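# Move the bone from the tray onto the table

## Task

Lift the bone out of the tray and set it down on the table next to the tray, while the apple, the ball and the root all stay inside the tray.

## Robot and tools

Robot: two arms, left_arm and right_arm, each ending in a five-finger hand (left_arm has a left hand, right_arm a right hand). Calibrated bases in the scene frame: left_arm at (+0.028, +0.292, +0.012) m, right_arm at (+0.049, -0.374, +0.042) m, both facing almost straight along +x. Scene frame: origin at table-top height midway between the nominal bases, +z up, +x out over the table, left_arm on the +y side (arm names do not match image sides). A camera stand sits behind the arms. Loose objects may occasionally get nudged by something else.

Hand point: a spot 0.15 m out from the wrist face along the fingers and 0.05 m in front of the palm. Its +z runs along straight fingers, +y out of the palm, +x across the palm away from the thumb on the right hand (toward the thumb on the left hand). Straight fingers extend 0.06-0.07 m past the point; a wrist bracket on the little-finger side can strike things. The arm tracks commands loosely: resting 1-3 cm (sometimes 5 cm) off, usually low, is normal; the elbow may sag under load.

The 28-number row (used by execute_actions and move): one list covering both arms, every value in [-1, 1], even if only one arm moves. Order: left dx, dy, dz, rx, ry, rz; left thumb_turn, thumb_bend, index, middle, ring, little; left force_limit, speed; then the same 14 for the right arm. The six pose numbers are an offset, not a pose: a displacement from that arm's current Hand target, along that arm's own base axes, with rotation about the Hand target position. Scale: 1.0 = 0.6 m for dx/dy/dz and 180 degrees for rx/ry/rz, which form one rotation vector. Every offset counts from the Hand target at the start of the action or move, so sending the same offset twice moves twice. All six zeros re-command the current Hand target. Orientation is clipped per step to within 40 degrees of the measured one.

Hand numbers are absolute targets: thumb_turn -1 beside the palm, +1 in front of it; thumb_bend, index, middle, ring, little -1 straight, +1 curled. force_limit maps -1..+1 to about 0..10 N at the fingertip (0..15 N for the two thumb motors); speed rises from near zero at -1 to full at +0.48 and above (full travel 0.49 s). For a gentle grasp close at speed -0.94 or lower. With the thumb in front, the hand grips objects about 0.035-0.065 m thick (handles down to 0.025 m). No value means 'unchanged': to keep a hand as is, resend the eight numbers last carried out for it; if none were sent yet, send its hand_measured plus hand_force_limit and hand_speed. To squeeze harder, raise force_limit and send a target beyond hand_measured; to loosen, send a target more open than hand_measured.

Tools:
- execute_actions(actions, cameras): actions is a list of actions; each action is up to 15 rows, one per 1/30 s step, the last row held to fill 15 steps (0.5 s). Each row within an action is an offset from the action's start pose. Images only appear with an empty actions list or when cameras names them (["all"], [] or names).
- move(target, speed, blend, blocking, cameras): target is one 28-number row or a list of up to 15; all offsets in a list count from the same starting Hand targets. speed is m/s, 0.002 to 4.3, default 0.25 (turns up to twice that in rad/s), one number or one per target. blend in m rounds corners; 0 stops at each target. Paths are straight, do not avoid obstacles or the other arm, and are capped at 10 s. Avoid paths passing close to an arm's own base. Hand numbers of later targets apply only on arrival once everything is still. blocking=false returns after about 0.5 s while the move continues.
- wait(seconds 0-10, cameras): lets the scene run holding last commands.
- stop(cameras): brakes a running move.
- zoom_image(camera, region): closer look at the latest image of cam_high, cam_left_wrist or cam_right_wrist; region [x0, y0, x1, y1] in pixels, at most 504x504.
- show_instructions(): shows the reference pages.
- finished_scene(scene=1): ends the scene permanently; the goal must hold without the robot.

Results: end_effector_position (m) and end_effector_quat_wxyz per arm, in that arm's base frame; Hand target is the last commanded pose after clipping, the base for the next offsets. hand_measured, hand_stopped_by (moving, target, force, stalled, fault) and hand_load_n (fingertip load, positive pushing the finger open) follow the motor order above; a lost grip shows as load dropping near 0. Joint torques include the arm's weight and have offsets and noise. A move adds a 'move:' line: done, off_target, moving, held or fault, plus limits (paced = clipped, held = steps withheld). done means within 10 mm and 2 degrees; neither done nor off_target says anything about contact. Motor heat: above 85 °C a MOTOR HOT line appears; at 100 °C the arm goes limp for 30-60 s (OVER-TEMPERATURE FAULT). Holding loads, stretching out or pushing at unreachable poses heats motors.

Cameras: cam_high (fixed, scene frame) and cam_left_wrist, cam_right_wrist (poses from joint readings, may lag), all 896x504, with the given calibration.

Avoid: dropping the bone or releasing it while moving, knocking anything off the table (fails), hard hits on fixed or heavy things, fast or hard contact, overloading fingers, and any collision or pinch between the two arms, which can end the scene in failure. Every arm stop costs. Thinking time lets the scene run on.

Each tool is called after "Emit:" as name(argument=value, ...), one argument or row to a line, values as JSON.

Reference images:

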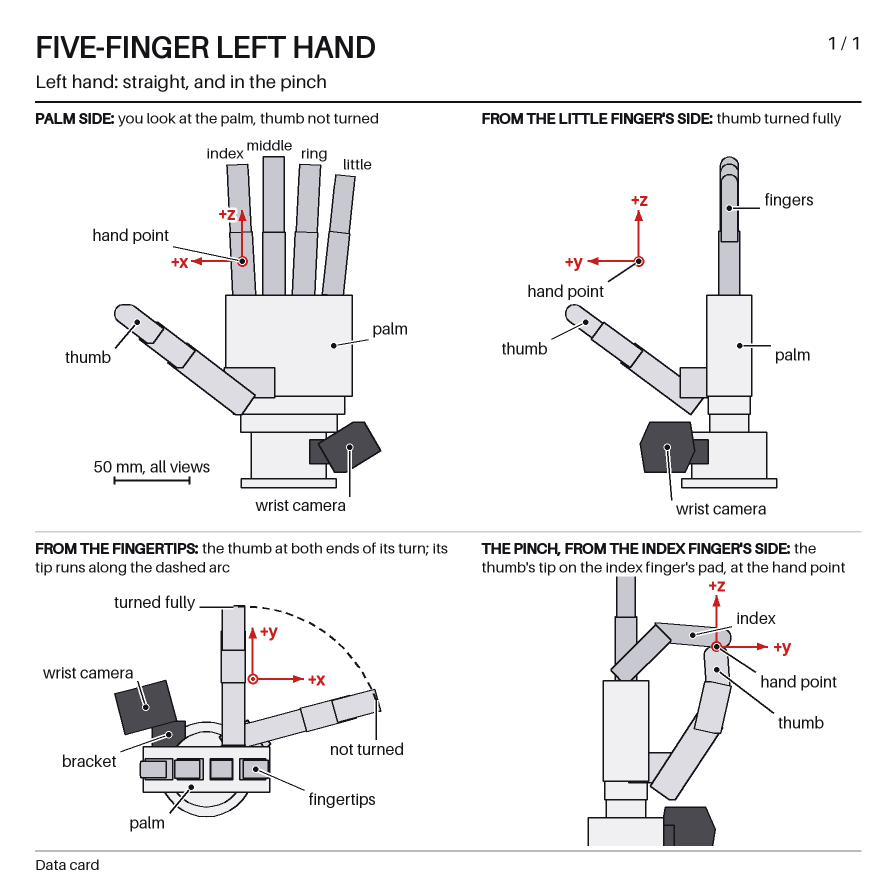

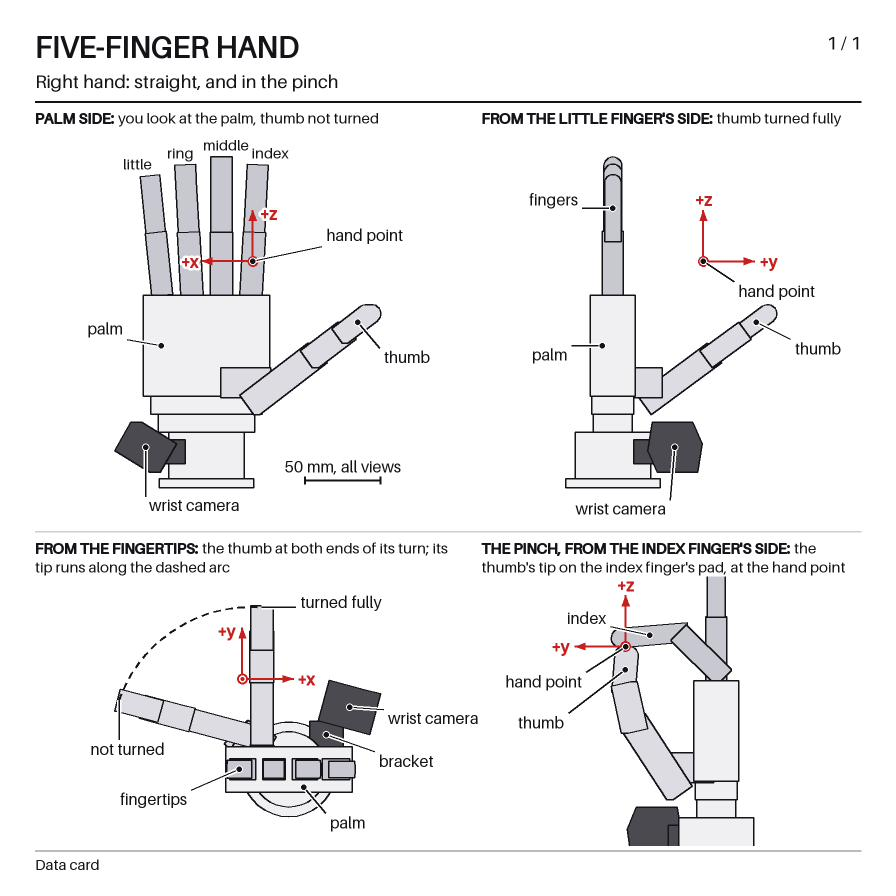

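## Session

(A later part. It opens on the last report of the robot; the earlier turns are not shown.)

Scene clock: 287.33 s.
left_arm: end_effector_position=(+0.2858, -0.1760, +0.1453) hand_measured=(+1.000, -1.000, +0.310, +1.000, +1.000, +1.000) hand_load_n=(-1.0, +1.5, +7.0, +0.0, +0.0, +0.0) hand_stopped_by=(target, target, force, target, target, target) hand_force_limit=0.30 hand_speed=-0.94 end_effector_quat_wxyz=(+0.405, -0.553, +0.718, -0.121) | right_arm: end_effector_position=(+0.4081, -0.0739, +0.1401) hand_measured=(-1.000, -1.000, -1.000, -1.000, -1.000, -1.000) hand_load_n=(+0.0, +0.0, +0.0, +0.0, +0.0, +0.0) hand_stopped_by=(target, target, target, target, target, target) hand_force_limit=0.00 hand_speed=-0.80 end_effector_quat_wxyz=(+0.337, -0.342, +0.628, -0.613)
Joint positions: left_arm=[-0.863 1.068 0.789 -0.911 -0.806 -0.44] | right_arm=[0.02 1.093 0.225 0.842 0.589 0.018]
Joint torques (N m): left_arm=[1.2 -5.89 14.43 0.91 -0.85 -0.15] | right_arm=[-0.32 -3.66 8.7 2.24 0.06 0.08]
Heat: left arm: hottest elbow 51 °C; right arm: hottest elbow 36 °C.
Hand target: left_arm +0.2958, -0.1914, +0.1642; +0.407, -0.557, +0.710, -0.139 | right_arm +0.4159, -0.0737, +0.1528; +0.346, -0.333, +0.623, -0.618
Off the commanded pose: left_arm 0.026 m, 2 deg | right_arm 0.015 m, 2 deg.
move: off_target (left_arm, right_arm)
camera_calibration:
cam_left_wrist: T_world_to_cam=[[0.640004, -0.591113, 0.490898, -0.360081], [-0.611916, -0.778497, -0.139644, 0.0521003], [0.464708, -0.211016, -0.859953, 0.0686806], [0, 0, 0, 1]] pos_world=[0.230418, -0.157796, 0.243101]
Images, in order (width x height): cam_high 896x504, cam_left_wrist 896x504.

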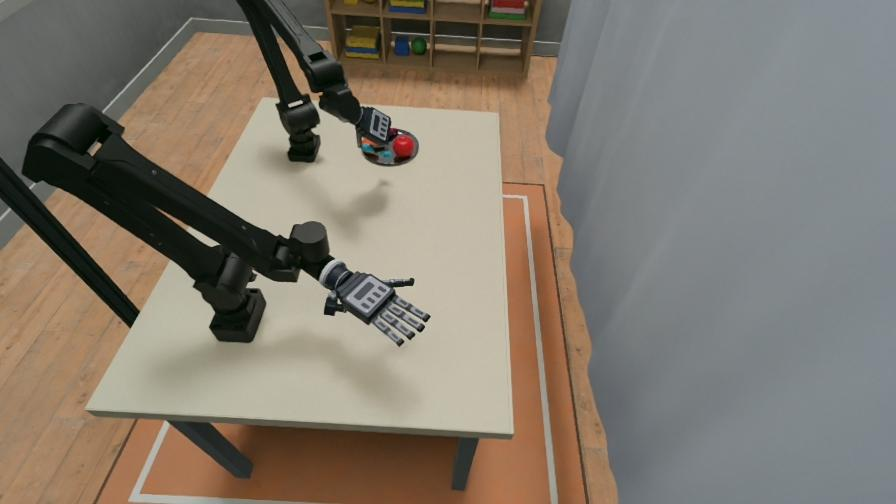

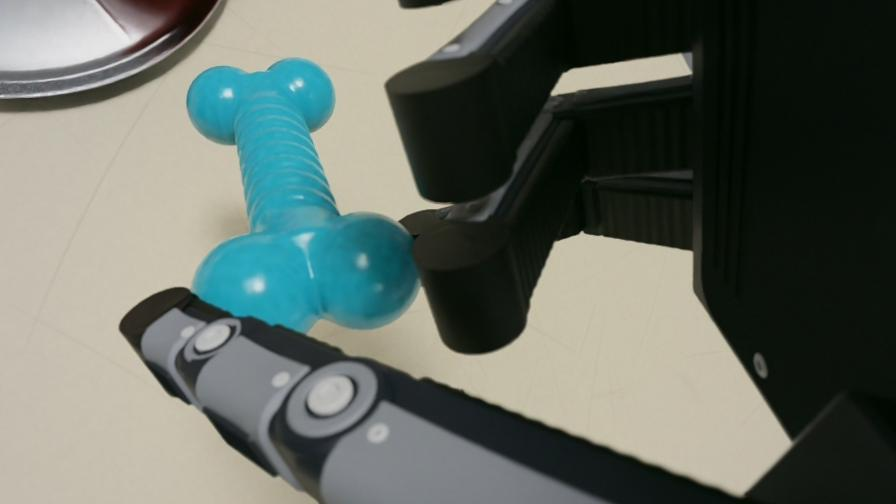

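Emit:
move(
  target=[-0.0163,-0.0443,-0.11,0,0,0,1,-1,0.7,1,1,1,0.3,-0.94,0,0,0,0,0,0,-1,-1,-1,-1,-1,-1,0,-0.8],
  speed=0.06,
  cameras=["cam_high","cam_left_wrist"],
)

Emit:
zoom_image(
  camera="cam_high",
  region=[345, 110, 445, 200],
)

Scene clock: 293.37 s.
left_arm: end_effector_position=(+0.2848, -0.2119, +0.0993) hand_measured=(+1.000, -1.000, +0.310, +1.000, +1.000, +1.000) hand_load_n=(-1.0, +1.5, +7.0, +0.0, +0.0, +0.0) hand_stopped_by=(target, target, force, target, target, target) hand_force_limit=0.30 hand_speed=-0.94 end_effector_quat_wxyz=(+0.406, -0.556, +0.713, -0.133) | right_arm: end_effector_position=(+0.4081, -0.0739, +0.1401) hand_measured=(-1.000, -1.000, -1.000, -1.000, -1.000, -1.000) hand_load_n=(+0.0, +0.0, +0.0, +0.0, +0.0, +0.0) hand_stopped_by=(target, target, target, target, target, target) hand_force_limit=0.00 hand_speed=-0.80 end_effector_quat_wxyz=(+0.337, -0.342, +0.628, -0.613)
Joint positions: left_arm=[-0.939 1.198 0.756 -0.799 -0.834 -0.546] | right_arm=[0.02 1.093 0.225 0.842 0.589 0.018]
Joint torques (N m): left_arm=[1.2 -7.18 9.44 1.81 -0.86 -0.15] | right_arm=[-0.32 -3.66 8.7 2.24 0.06 0.08]
Heat: left arm: hottest elbow 52 °C; right arm: hottest elbow 36 °C.
Hand target: left_arm +0.2861, -0.2180, +0.0983; +0.407, -0.557, +0.710, -0.139 | right_arm +0.4159, -0.0737, +0.1528; +0.346, -0.333, +0.623, -0.618
Off the commanded pose: left_arm 0.006 m, 1 deg | right_arm 0.015 m, 2 deg.
move: off_target (right_arm)
camera_calibration:
cam_left_wrist: T_world_to_cam=[[0.632023, -0.580347, 0.513561, -0.35568], [-0.608437, -0.782042, -0.134958, 0.0149029], [0.479949, -0.227173, -0.847373, 0.0129693], [0, 0, 0, 1]] pos_world=[0.227641, -0.191817, 0.195664]
Images, in order (width x height): cam_high 896x504, cam_left_wrist 896x504.

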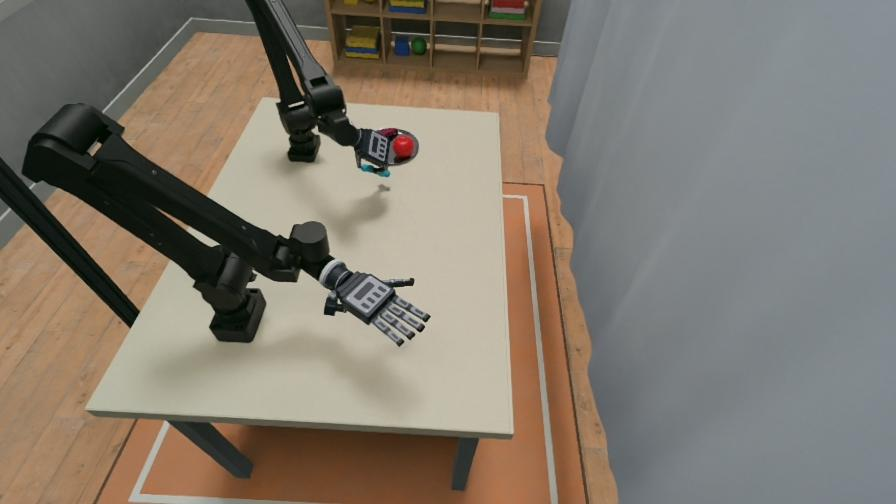

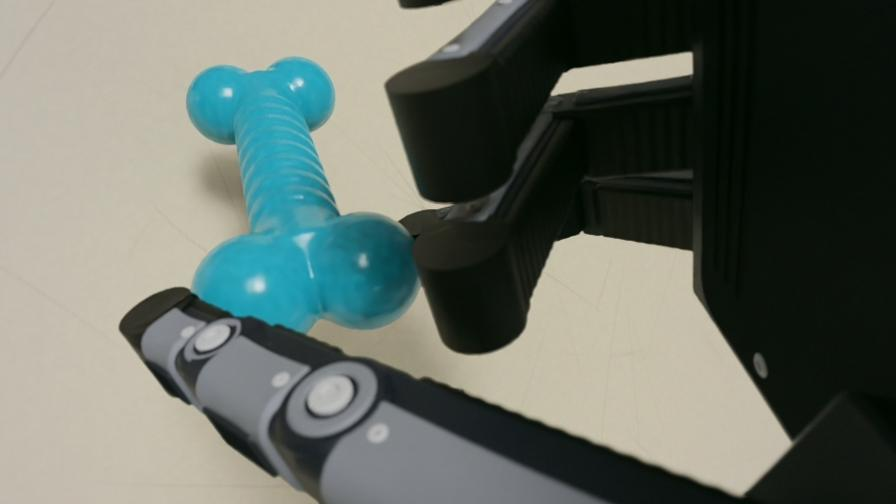

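Scaled by 5.040 from the camera's 896x504 image, which has a finer 1280x720 frame.

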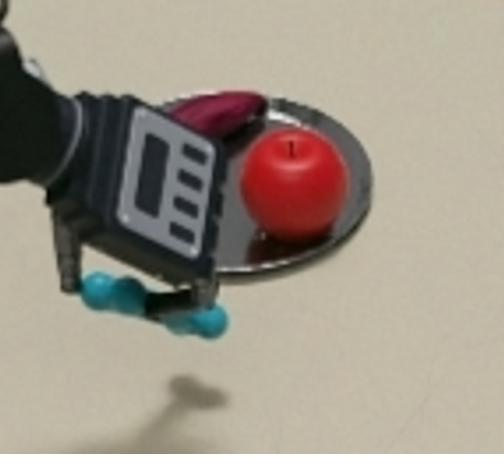

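Emit:
move(
  target=[
    [0,0,-0.035,0,0,0,1,-1,0.7,1,1,1,0.3,-0.94,0,0,0,0,0,0,-1,-1,-1,-1,-1,-1,0,-0.8],
    [-0.0133,-0.0217,-0.0683,0,0,0,1,-1,0.7,1,1,1,0.3,-0.94,0,0,0,0,0,0,-1,-1,-1,-1,-1,-1,0,-0.8],
    [-0.02,-0.0325,-0.1017,0,0,0,1,-1,0.7,1,1,1,0.3,-0.94,0,0,0,0,0,0,-1,-1,-1,-1,-1,-1,0,-0.8],
  ],
  speed=0.03,
  blend=0.008,
  cameras=["cam_high","cam_left_wrist"],
)

Emit:
zoom_image(
  camera="cam_high",
  region=[345, 120, 445, 210],
)

Scene clock: 300.27 s.
left_arm: end_effector_position=(+0.2749, -0.2385, +0.0437) hand_measured=(+1.000, -1.000, +0.310, +1.000, +1.000, +1.000) hand_load_n=(+0.0, +1.5, +6.0, +0.0, +0.0, +0.0) hand_stopped_by=(target, target, force, target, target, target) hand_force_limit=0.30 hand_speed=-0.94 end_effector_quat_wxyz=(+0.403, -0.559, +0.710, -0.144) | right_arm: end_effector_position=(+0.4081, -0.0739, +0.1401) hand_measured=(-1.000, -1.000, -1.000, -1.000, -1.000, -1.000) hand_load_n=(+0.0, +0.0, +0.0, +0.0, -0.5, +0.0) hand_stopped_by=(target, target, target, target, target, target) hand_force_limit=0.00 hand_speed=-0.80 end_effector_quat_wxyz=(+0.337, -0.342, +0.628, -0.613)
Joint positions: left_arm=[-1.009 1.335 0.707 -0.663 -0.851 -0.644] | right_arm=[0.02 1.093 0.225 0.842 0.589 0.018]
Joint torques (N m): left_arm=[1.49 -7.65 7.66 1.52 -0.99 -0.1] | right_arm=[-0.38 -3.66 8.72 2.24 0.06 0.08]
Heat: left arm: hottest elbow 51 °C; right arm: hottest elbow 36 °C.
Hand target: left_arm +0.2740, -0.2375, +0.0372; +0.407, -0.557, +0.710, -0.139 | right_arm +0.4159, -0.0737, +0.1528; +0.346, -0.333, +0.623, -0.618
Off the commanded pose: left_arm 0.007 m, 1 deg | right_arm 0.015 m, 2 deg.
move: off_target (right_arm)
camera_calibration:
cam_left_wrist: T_world_to_cam=[[0.625746, -0.570937, 0.531482, -0.333148], [-0.609046, -0.783318, -0.124402, -0.0200897], [0.487345, -0.245853, -0.837885, -0.0423043], [0, 0, 0, 1]] pos_world=[0.216847, -0.216344, 0.139117]
Images, in order (width x height): cam_high 896x504, cam_left_wrist 896x504.

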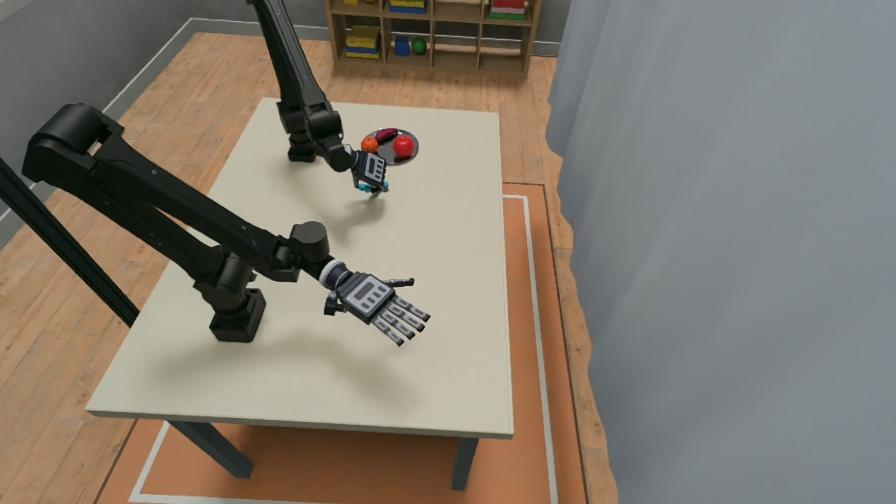

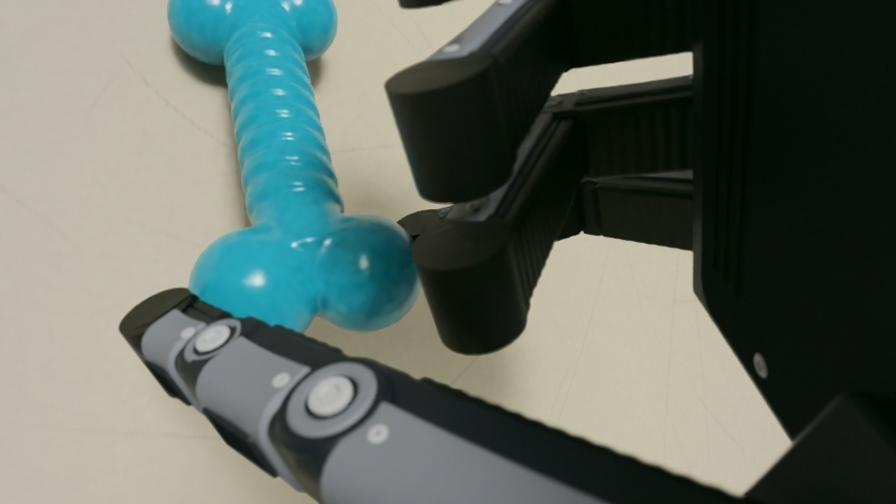

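Scaled by 5.040 from the camera's 896x504 image, which has a finer 1280x720 frame.

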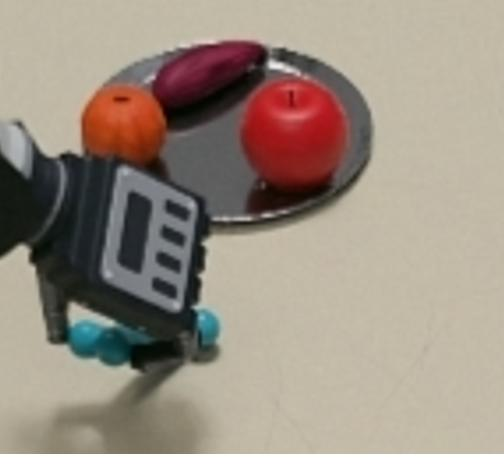

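Emit:
move(
  target=[-0.005,-0.0083,-0.0537,0,0,0,1,-1,0.7,1,1,1,0.3,-0.94,0,0,0,0,0,0,-1,-1,-1,-1,-1,-1,0,-0.8],
  speed=0.03,
  cameras=["cam_high","cam_left_wrist"],
)

Emit:
zoom_image(
  camera="cam_high",
  region=[345, 120, 445, 210],
)

Scene clock: 303.63 s.
left_arm: end_effector_position=(+0.2728, -0.2423, +0.0105) hand_measured=(+1.000, -1.000, +0.310, +1.000, +1.000, +1.000) hand_load_n=(-1.5, +1.0, +5.0, +0.0, +0.0, +0.0) hand_stopped_by=(target, target, force, target, target, target) hand_force_limit=0.30 hand_speed=-0.94 end_effector_quat_wxyz=(+0.405, -0.559, +0.710, -0.141) | right_arm: end_effector_position=(+0.4081, -0.0739, +0.1401) hand_measured=(-1.000, -1.000, -1.000, -1.000, -1.000, -1.000) hand_load_n=(+0.0, +0.0, +0.0, +0.0, +0.0, +0.0) hand_stopped_by=(target, target, target, target, target, target) hand_force_limit=0.00 hand_speed=-0.80 end_effector_quat_wxyz=(+0.337, -0.342, +0.628, -0.613)
Joint positions: left_arm=[-1.022 1.418 0.676 -0.569 -0.857 -0.665] | right_arm=[0.02 1.093 0.225 0.842 0.589 0.018]
Joint torques (N m): left_arm=[1.38 -8.29 7.12 1.43 -0.9 -0.14] | right_arm=[-0.38 -3.66 8.72 2.24 0.06 0.08]
Heat: left arm: hottest elbow 50 °C; right arm: hottest elbow 36 °C.
Hand target: left_arm +0.2710, -0.2425, +0.0050; +0.407, -0.557, +0.710, -0.140 | right_arm +0.4159, -0.0737, +0.1528; +0.346, -0.333, +0.623, -0.618
Off the commanded pose: left_arm 0.006 m, 0 deg | right_arm 0.015 m, 2 deg.
move: off_target (right_arm)
camera_calibration:
cam_left_wrist: T_world_to_cam=[[0.626793, -0.5725, 0.528558, -0.317006], [-0.607672, -0.783756, -0.128303, -0.0289037], [0.487714, -0.240771, -0.839145, -0.0689272], [0, 0, 0, 1]] pos_world=[0.21475, -0.220735, 0.106008]
Images, in order (width x height): cam_high 896x504, cam_left_wrist 896x504.

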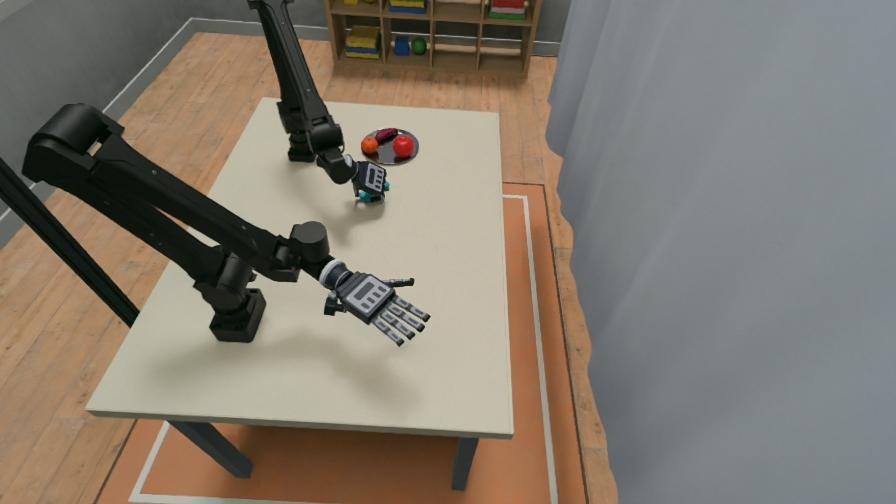

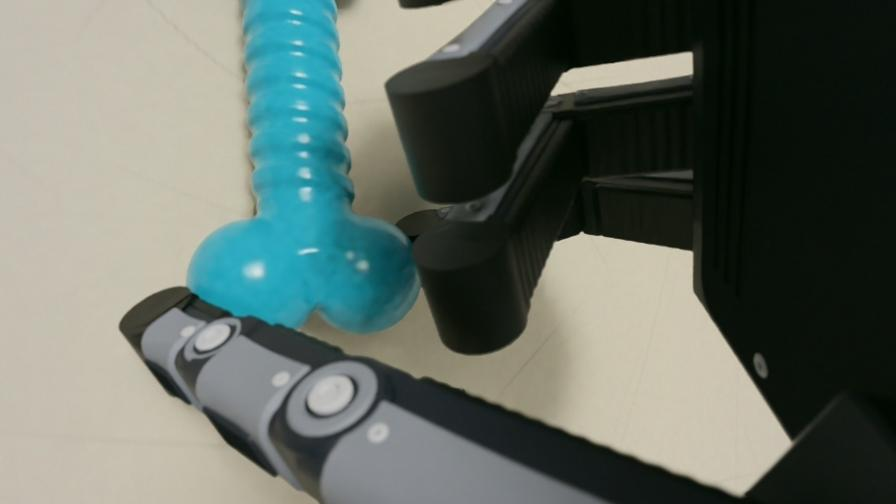

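Scaled by 5.040 from the camera's 896x504 image, which has a finer 1280x720 frame.

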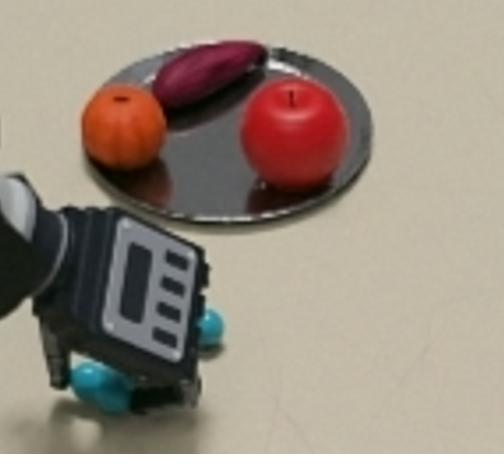

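Emit:
move(
  target=[0,0,-0.0075,0,0,0,1,-1,0.7,1,1,1,0.3,-0.94,0,0,0,0,0,0,-1,-1,-1,-1,-1,-1,0,-0.8],
  speed=0.02,
  cameras=["cam_left_wrist"],
)

Scene clock: 305.50 s.
left_arm: end_effector_position=(+0.2727, -0.2423, +0.0059) hand_measured=(+1.000, -1.000, +0.310, +1.000, +1.000, +1.000) hand_load_n=(-1.5, +1.0, +4.5, +0.0, +0.0, +0.0) hand_stopped_by=(target, target, force, target, target, target) hand_force_limit=0.30 hand_speed=-0.94 end_effector_quat_wxyz=(+0.405, -0.559, +0.710, -0.141) | right_arm: end_effector_position=(+0.4081, -0.0739, +0.1401) hand_measured=(-1.000, -1.000, -1.000, -1.000, -1.000, -1.000) hand_load_n=(+0.0, +0.0, +0.0, +0.0, +0.0, +0.0) hand_stopped_by=(target, target, target, target, target, target) hand_force_limit=0.00 hand_speed=-0.80 end_effector_quat_wxyz=(+0.337, -0.342, +0.628, -0.613)
Joint positions: left_arm=[-1.022 1.429 0.671 -0.554 -0.858 -0.666] | right_arm=[0.02 1.093 0.225 0.842 0.589 0.018]
Joint torques (N m): left_arm=[1.38 -8.35 7.04 1.46 -0.89 -0.12] | right_arm=[-0.38 -3.66 8.7 2.24 0.06 0.08]
Heat: left arm: hottest elbow 50 °C; right arm: hottest elbow 36 °C.
Hand target: left_arm +0.2711, -0.2425, +0.0005; +0.407, -0.557, +0.710, -0.140 | right_arm +0.4159, -0.0737, +0.1528; +0.346, -0.333, +0.623, -0.618
Off the commanded pose: left_arm 0.006 m, 0 deg | right_arm 0.015 m, 2 deg.
move: off_target (right_arm)
camera_calibration:
cam_left_wrist: T_world_to_cam=[[0.626977, -0.572193, 0.528673, -0.314496], [-0.607233, -0.784069, -0.128469, -0.0296998], [0.488025, -0.240481, -0.839047, -0.0727512], [0, 0, 0, 1]] pos_world=[0.214651, -0.220734, 0.101408]
Images, in order (width x height): cam_left_wrist 896x504.

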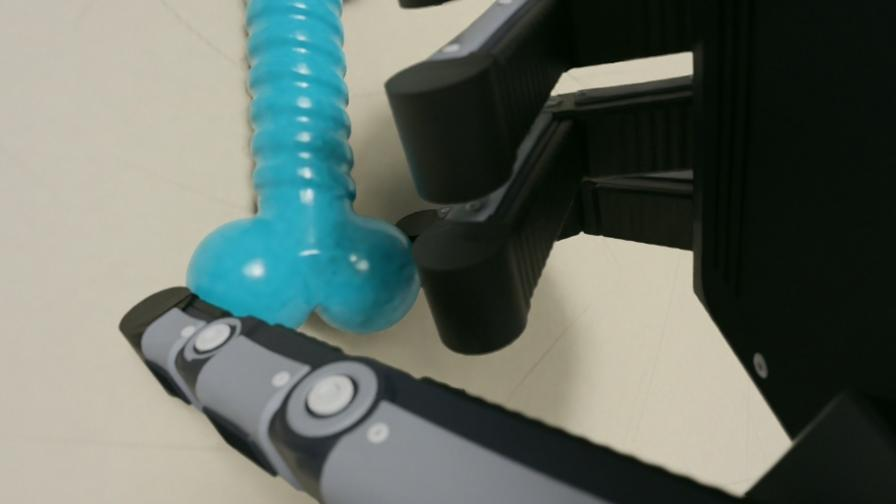

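Emit:
move(
  target=[
    [0.002,-0.001,0.009,0,0,0,1,-1,0.2,1,1,1,0.3,-0.85,0,0,0,0,0,0,-1,-1,-1,-1,-1,-1,0,-0.8],
  ],
  speed=0.02,
  cameras=["cam_left_wrist","cam_high"],
)

Scene clock: 309.67 s.
left_arm: end_effector_position=(+0.2729, -0.2422, +0.0061) hand_measured=(+1.000, -1.000, +0.200, +1.000, +1.000, +1.000) hand_load_n=(+0.0, +0.0, +0.0, +0.0, +0.0, +0.0) hand_stopped_by=(target, target, target, target, target, target) hand_force_limit=0.30 hand_speed=-0.85 end_effector_quat_wxyz=(+0.405, -0.559, +0.710, -0.141) | right_arm: end_effector_position=(+0.4081, -0.0739, +0.1401) hand_measured=(-1.000, -1.000, -1.000, -1.000, -1.000, -1.000) hand_load_n=(-0.5, +0.0, +0.0, +0.0, +0.0, +0.0) hand_stopped_by=(target, target, target, target, target, target) hand_force_limit=0.00 hand_speed=-0.80 end_effector_quat_wxyz=(+0.337, -0.342, +0.628, -0.613)
Joint positions: left_arm=[-1.022 1.429 0.671 -0.554 -0.859 -0.666] | right_arm=[0.02 1.093 0.225 0.842 0.589 0.018]
Joint torques (N m): left_arm=[1.67 -9.17 7.79 0.73 -0.81 -0.09] | right_arm=[-0.38 -3.66 8.7 2.24 0.06 0.08]
Heat: left arm: hottest elbow 49 °C; right arm: hottest elbow 36 °C.
Hand target: left_arm +0.2723, -0.2431, +0.0059; +0.407, -0.557, +0.710, -0.140 | right_arm +0.4159, -0.0737, +0.1528; +0.346, -0.333, +0.623, -0.618
Off the commanded pose: left_arm 0.001 m, 0 deg | right_arm 0.015 m, 2 deg.
move: off_target (right_arm)
camera_calibration:
cam_left_wrist: T_world_to_cam=[[0.626616, -0.572337, 0.528945, -0.314531], [-0.606904, -0.784153, -0.129511, -0.0296684], [0.488897, -0.239865, -0.838716, -0.0727523], [0, 0, 0, 1]] pos_world=[0.214653, -0.220733, 0.101509]
Images, in order (width x height): cam_high 896x504, cam_left_wrist 896x504.

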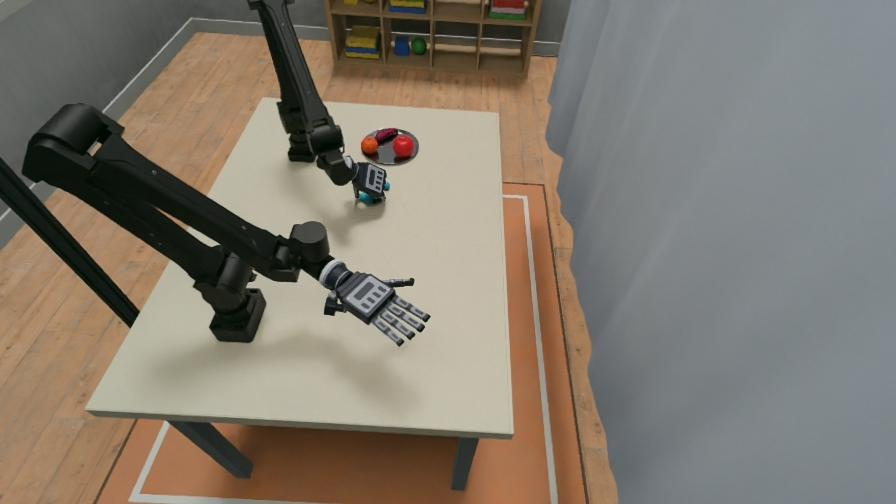

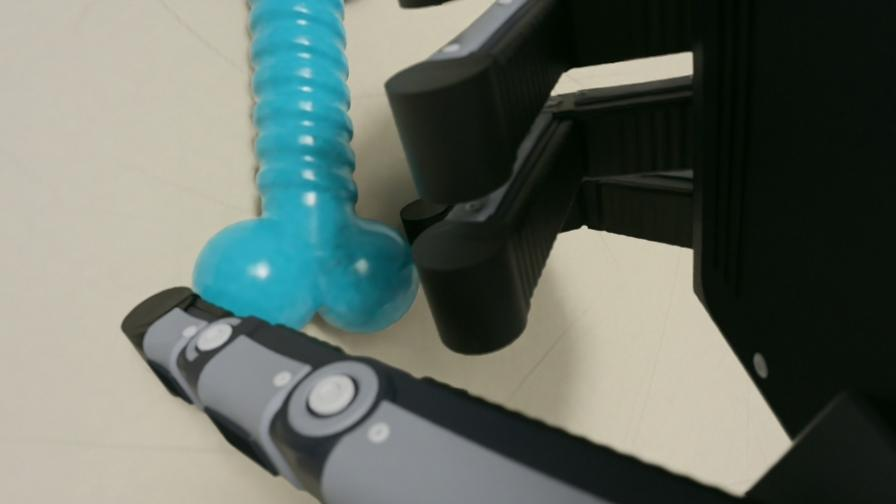

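Emit:
move(
  target=[
    [0.0167,-0.0133,0.05,0,0,0,1,-1,0.2,1,1,1,0.3,-0.85,0,0,0,0,0,0,-1,-1,-1,-1,-1,-1,0,-0.8],
    [0.023,-0.083,0.25,0,0,0,1,-1,0.2,1,1,1,0.3,-0.85,0,0,0,0,0,0,-1,-1,-1,-1,-1,-1,0,-0.8],
  ],
  speed=[0.04, 0.12],
  blend=0.01,
  cameras=["cam_left_wrist","cam_high"],
)

Emit:
zoom_image(
  camera="cam_high",
  region=[345, 120, 445, 210],
)

Scene clock: 314.43 s.
left_arm: end_effector_position=(+0.2806, -0.2764, +0.1363) hand_measured=(+1.000, -1.000, +0.200, +1.000, +1.000, +1.000) hand_load_n=(+0.0, +0.0, +0.0, +0.0, +0.0, +0.0) hand_stopped_by=(target, target, target, target, target, target) hand_force_limit=0.30 hand_speed=-0.85 end_effector_quat_wxyz=(+0.409, -0.550, +0.719, -0.116) | right_arm: end_effector_position=(+0.4081, -0.0739, +0.1401) hand_measured=(-1.000, -1.000, -1.000, -1.000, -1.000, -1.000) hand_load_n=(-0.5, +0.0, +0.0, +0.0, +0.0, +0.0) hand_stopped_by=(target, target, target, target, target, target) hand_force_limit=0.00 hand_speed=-0.80 end_effector_quat_wxyz=(+0.337, -0.342, +0.628, -0.613)
Joint positions: left_arm=[-1.053 1.347 0.999 -1.055 -0.866 -0.711] | right_arm=[0.02 1.093 0.225 0.842 0.589 0.018]
Joint torques (N m): left_arm=[1.26 -10.75 13.3 0.44 -0.84 -0.17] | right_arm=[-0.38 -3.6 8.72 2.24 0.06 0.08]
Heat: left arm: hottest elbow 49 °C; right arm: hottest elbow 36 °C.
Hand target: left_arm +0.2861, -0.2929, +0.1559; +0.407, -0.557, +0.710, -0.140 | right_arm +0.4159, -0.0737, +0.1528; +0.346, -0.333, +0.623, -0.618
Off the commanded pose: left_arm 0.026 m, 3 deg | right_arm 0.015 m, 2 deg.
move: off_target (left_arm, right_arm)
camera_calibration:
cam_left_wrist: T_world_to_cam=[[0.640331, -0.59786, 0.482223, -0.412375], [-0.611333, -0.77678, -0.151279, -0.0286478], [0.465025, -0.19793, -0.862888, 0.04607], [0, 0, 0, 1]] pos_world=[0.22512, -0.259677, 0.234276]
Images, in order (width x height): cam_high 896x504, cam_left_wrist 896x504.

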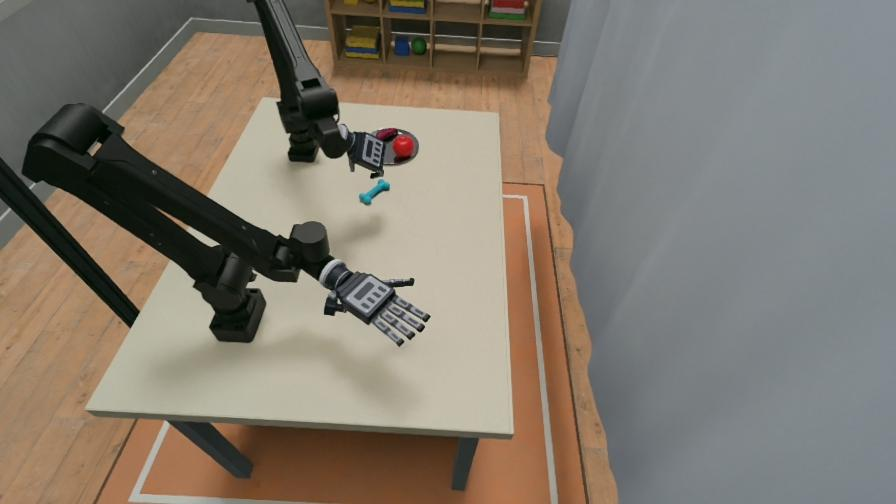

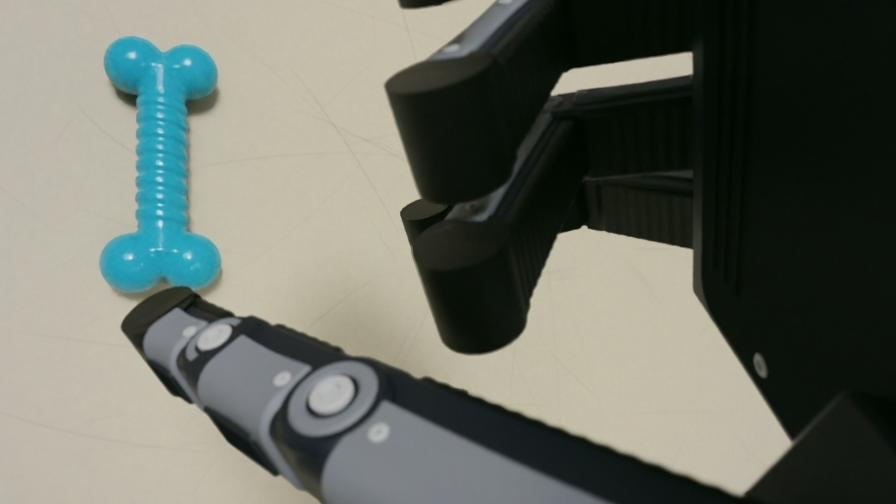

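Scaled by 5.040 from the camera's 896x504 image, which has a finer 1280x720 frame.

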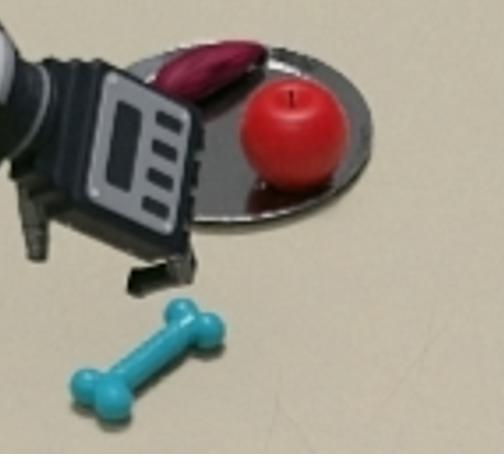

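Emit:
finished_scene(
  scene=1,
)

The scene is finished: the task was done.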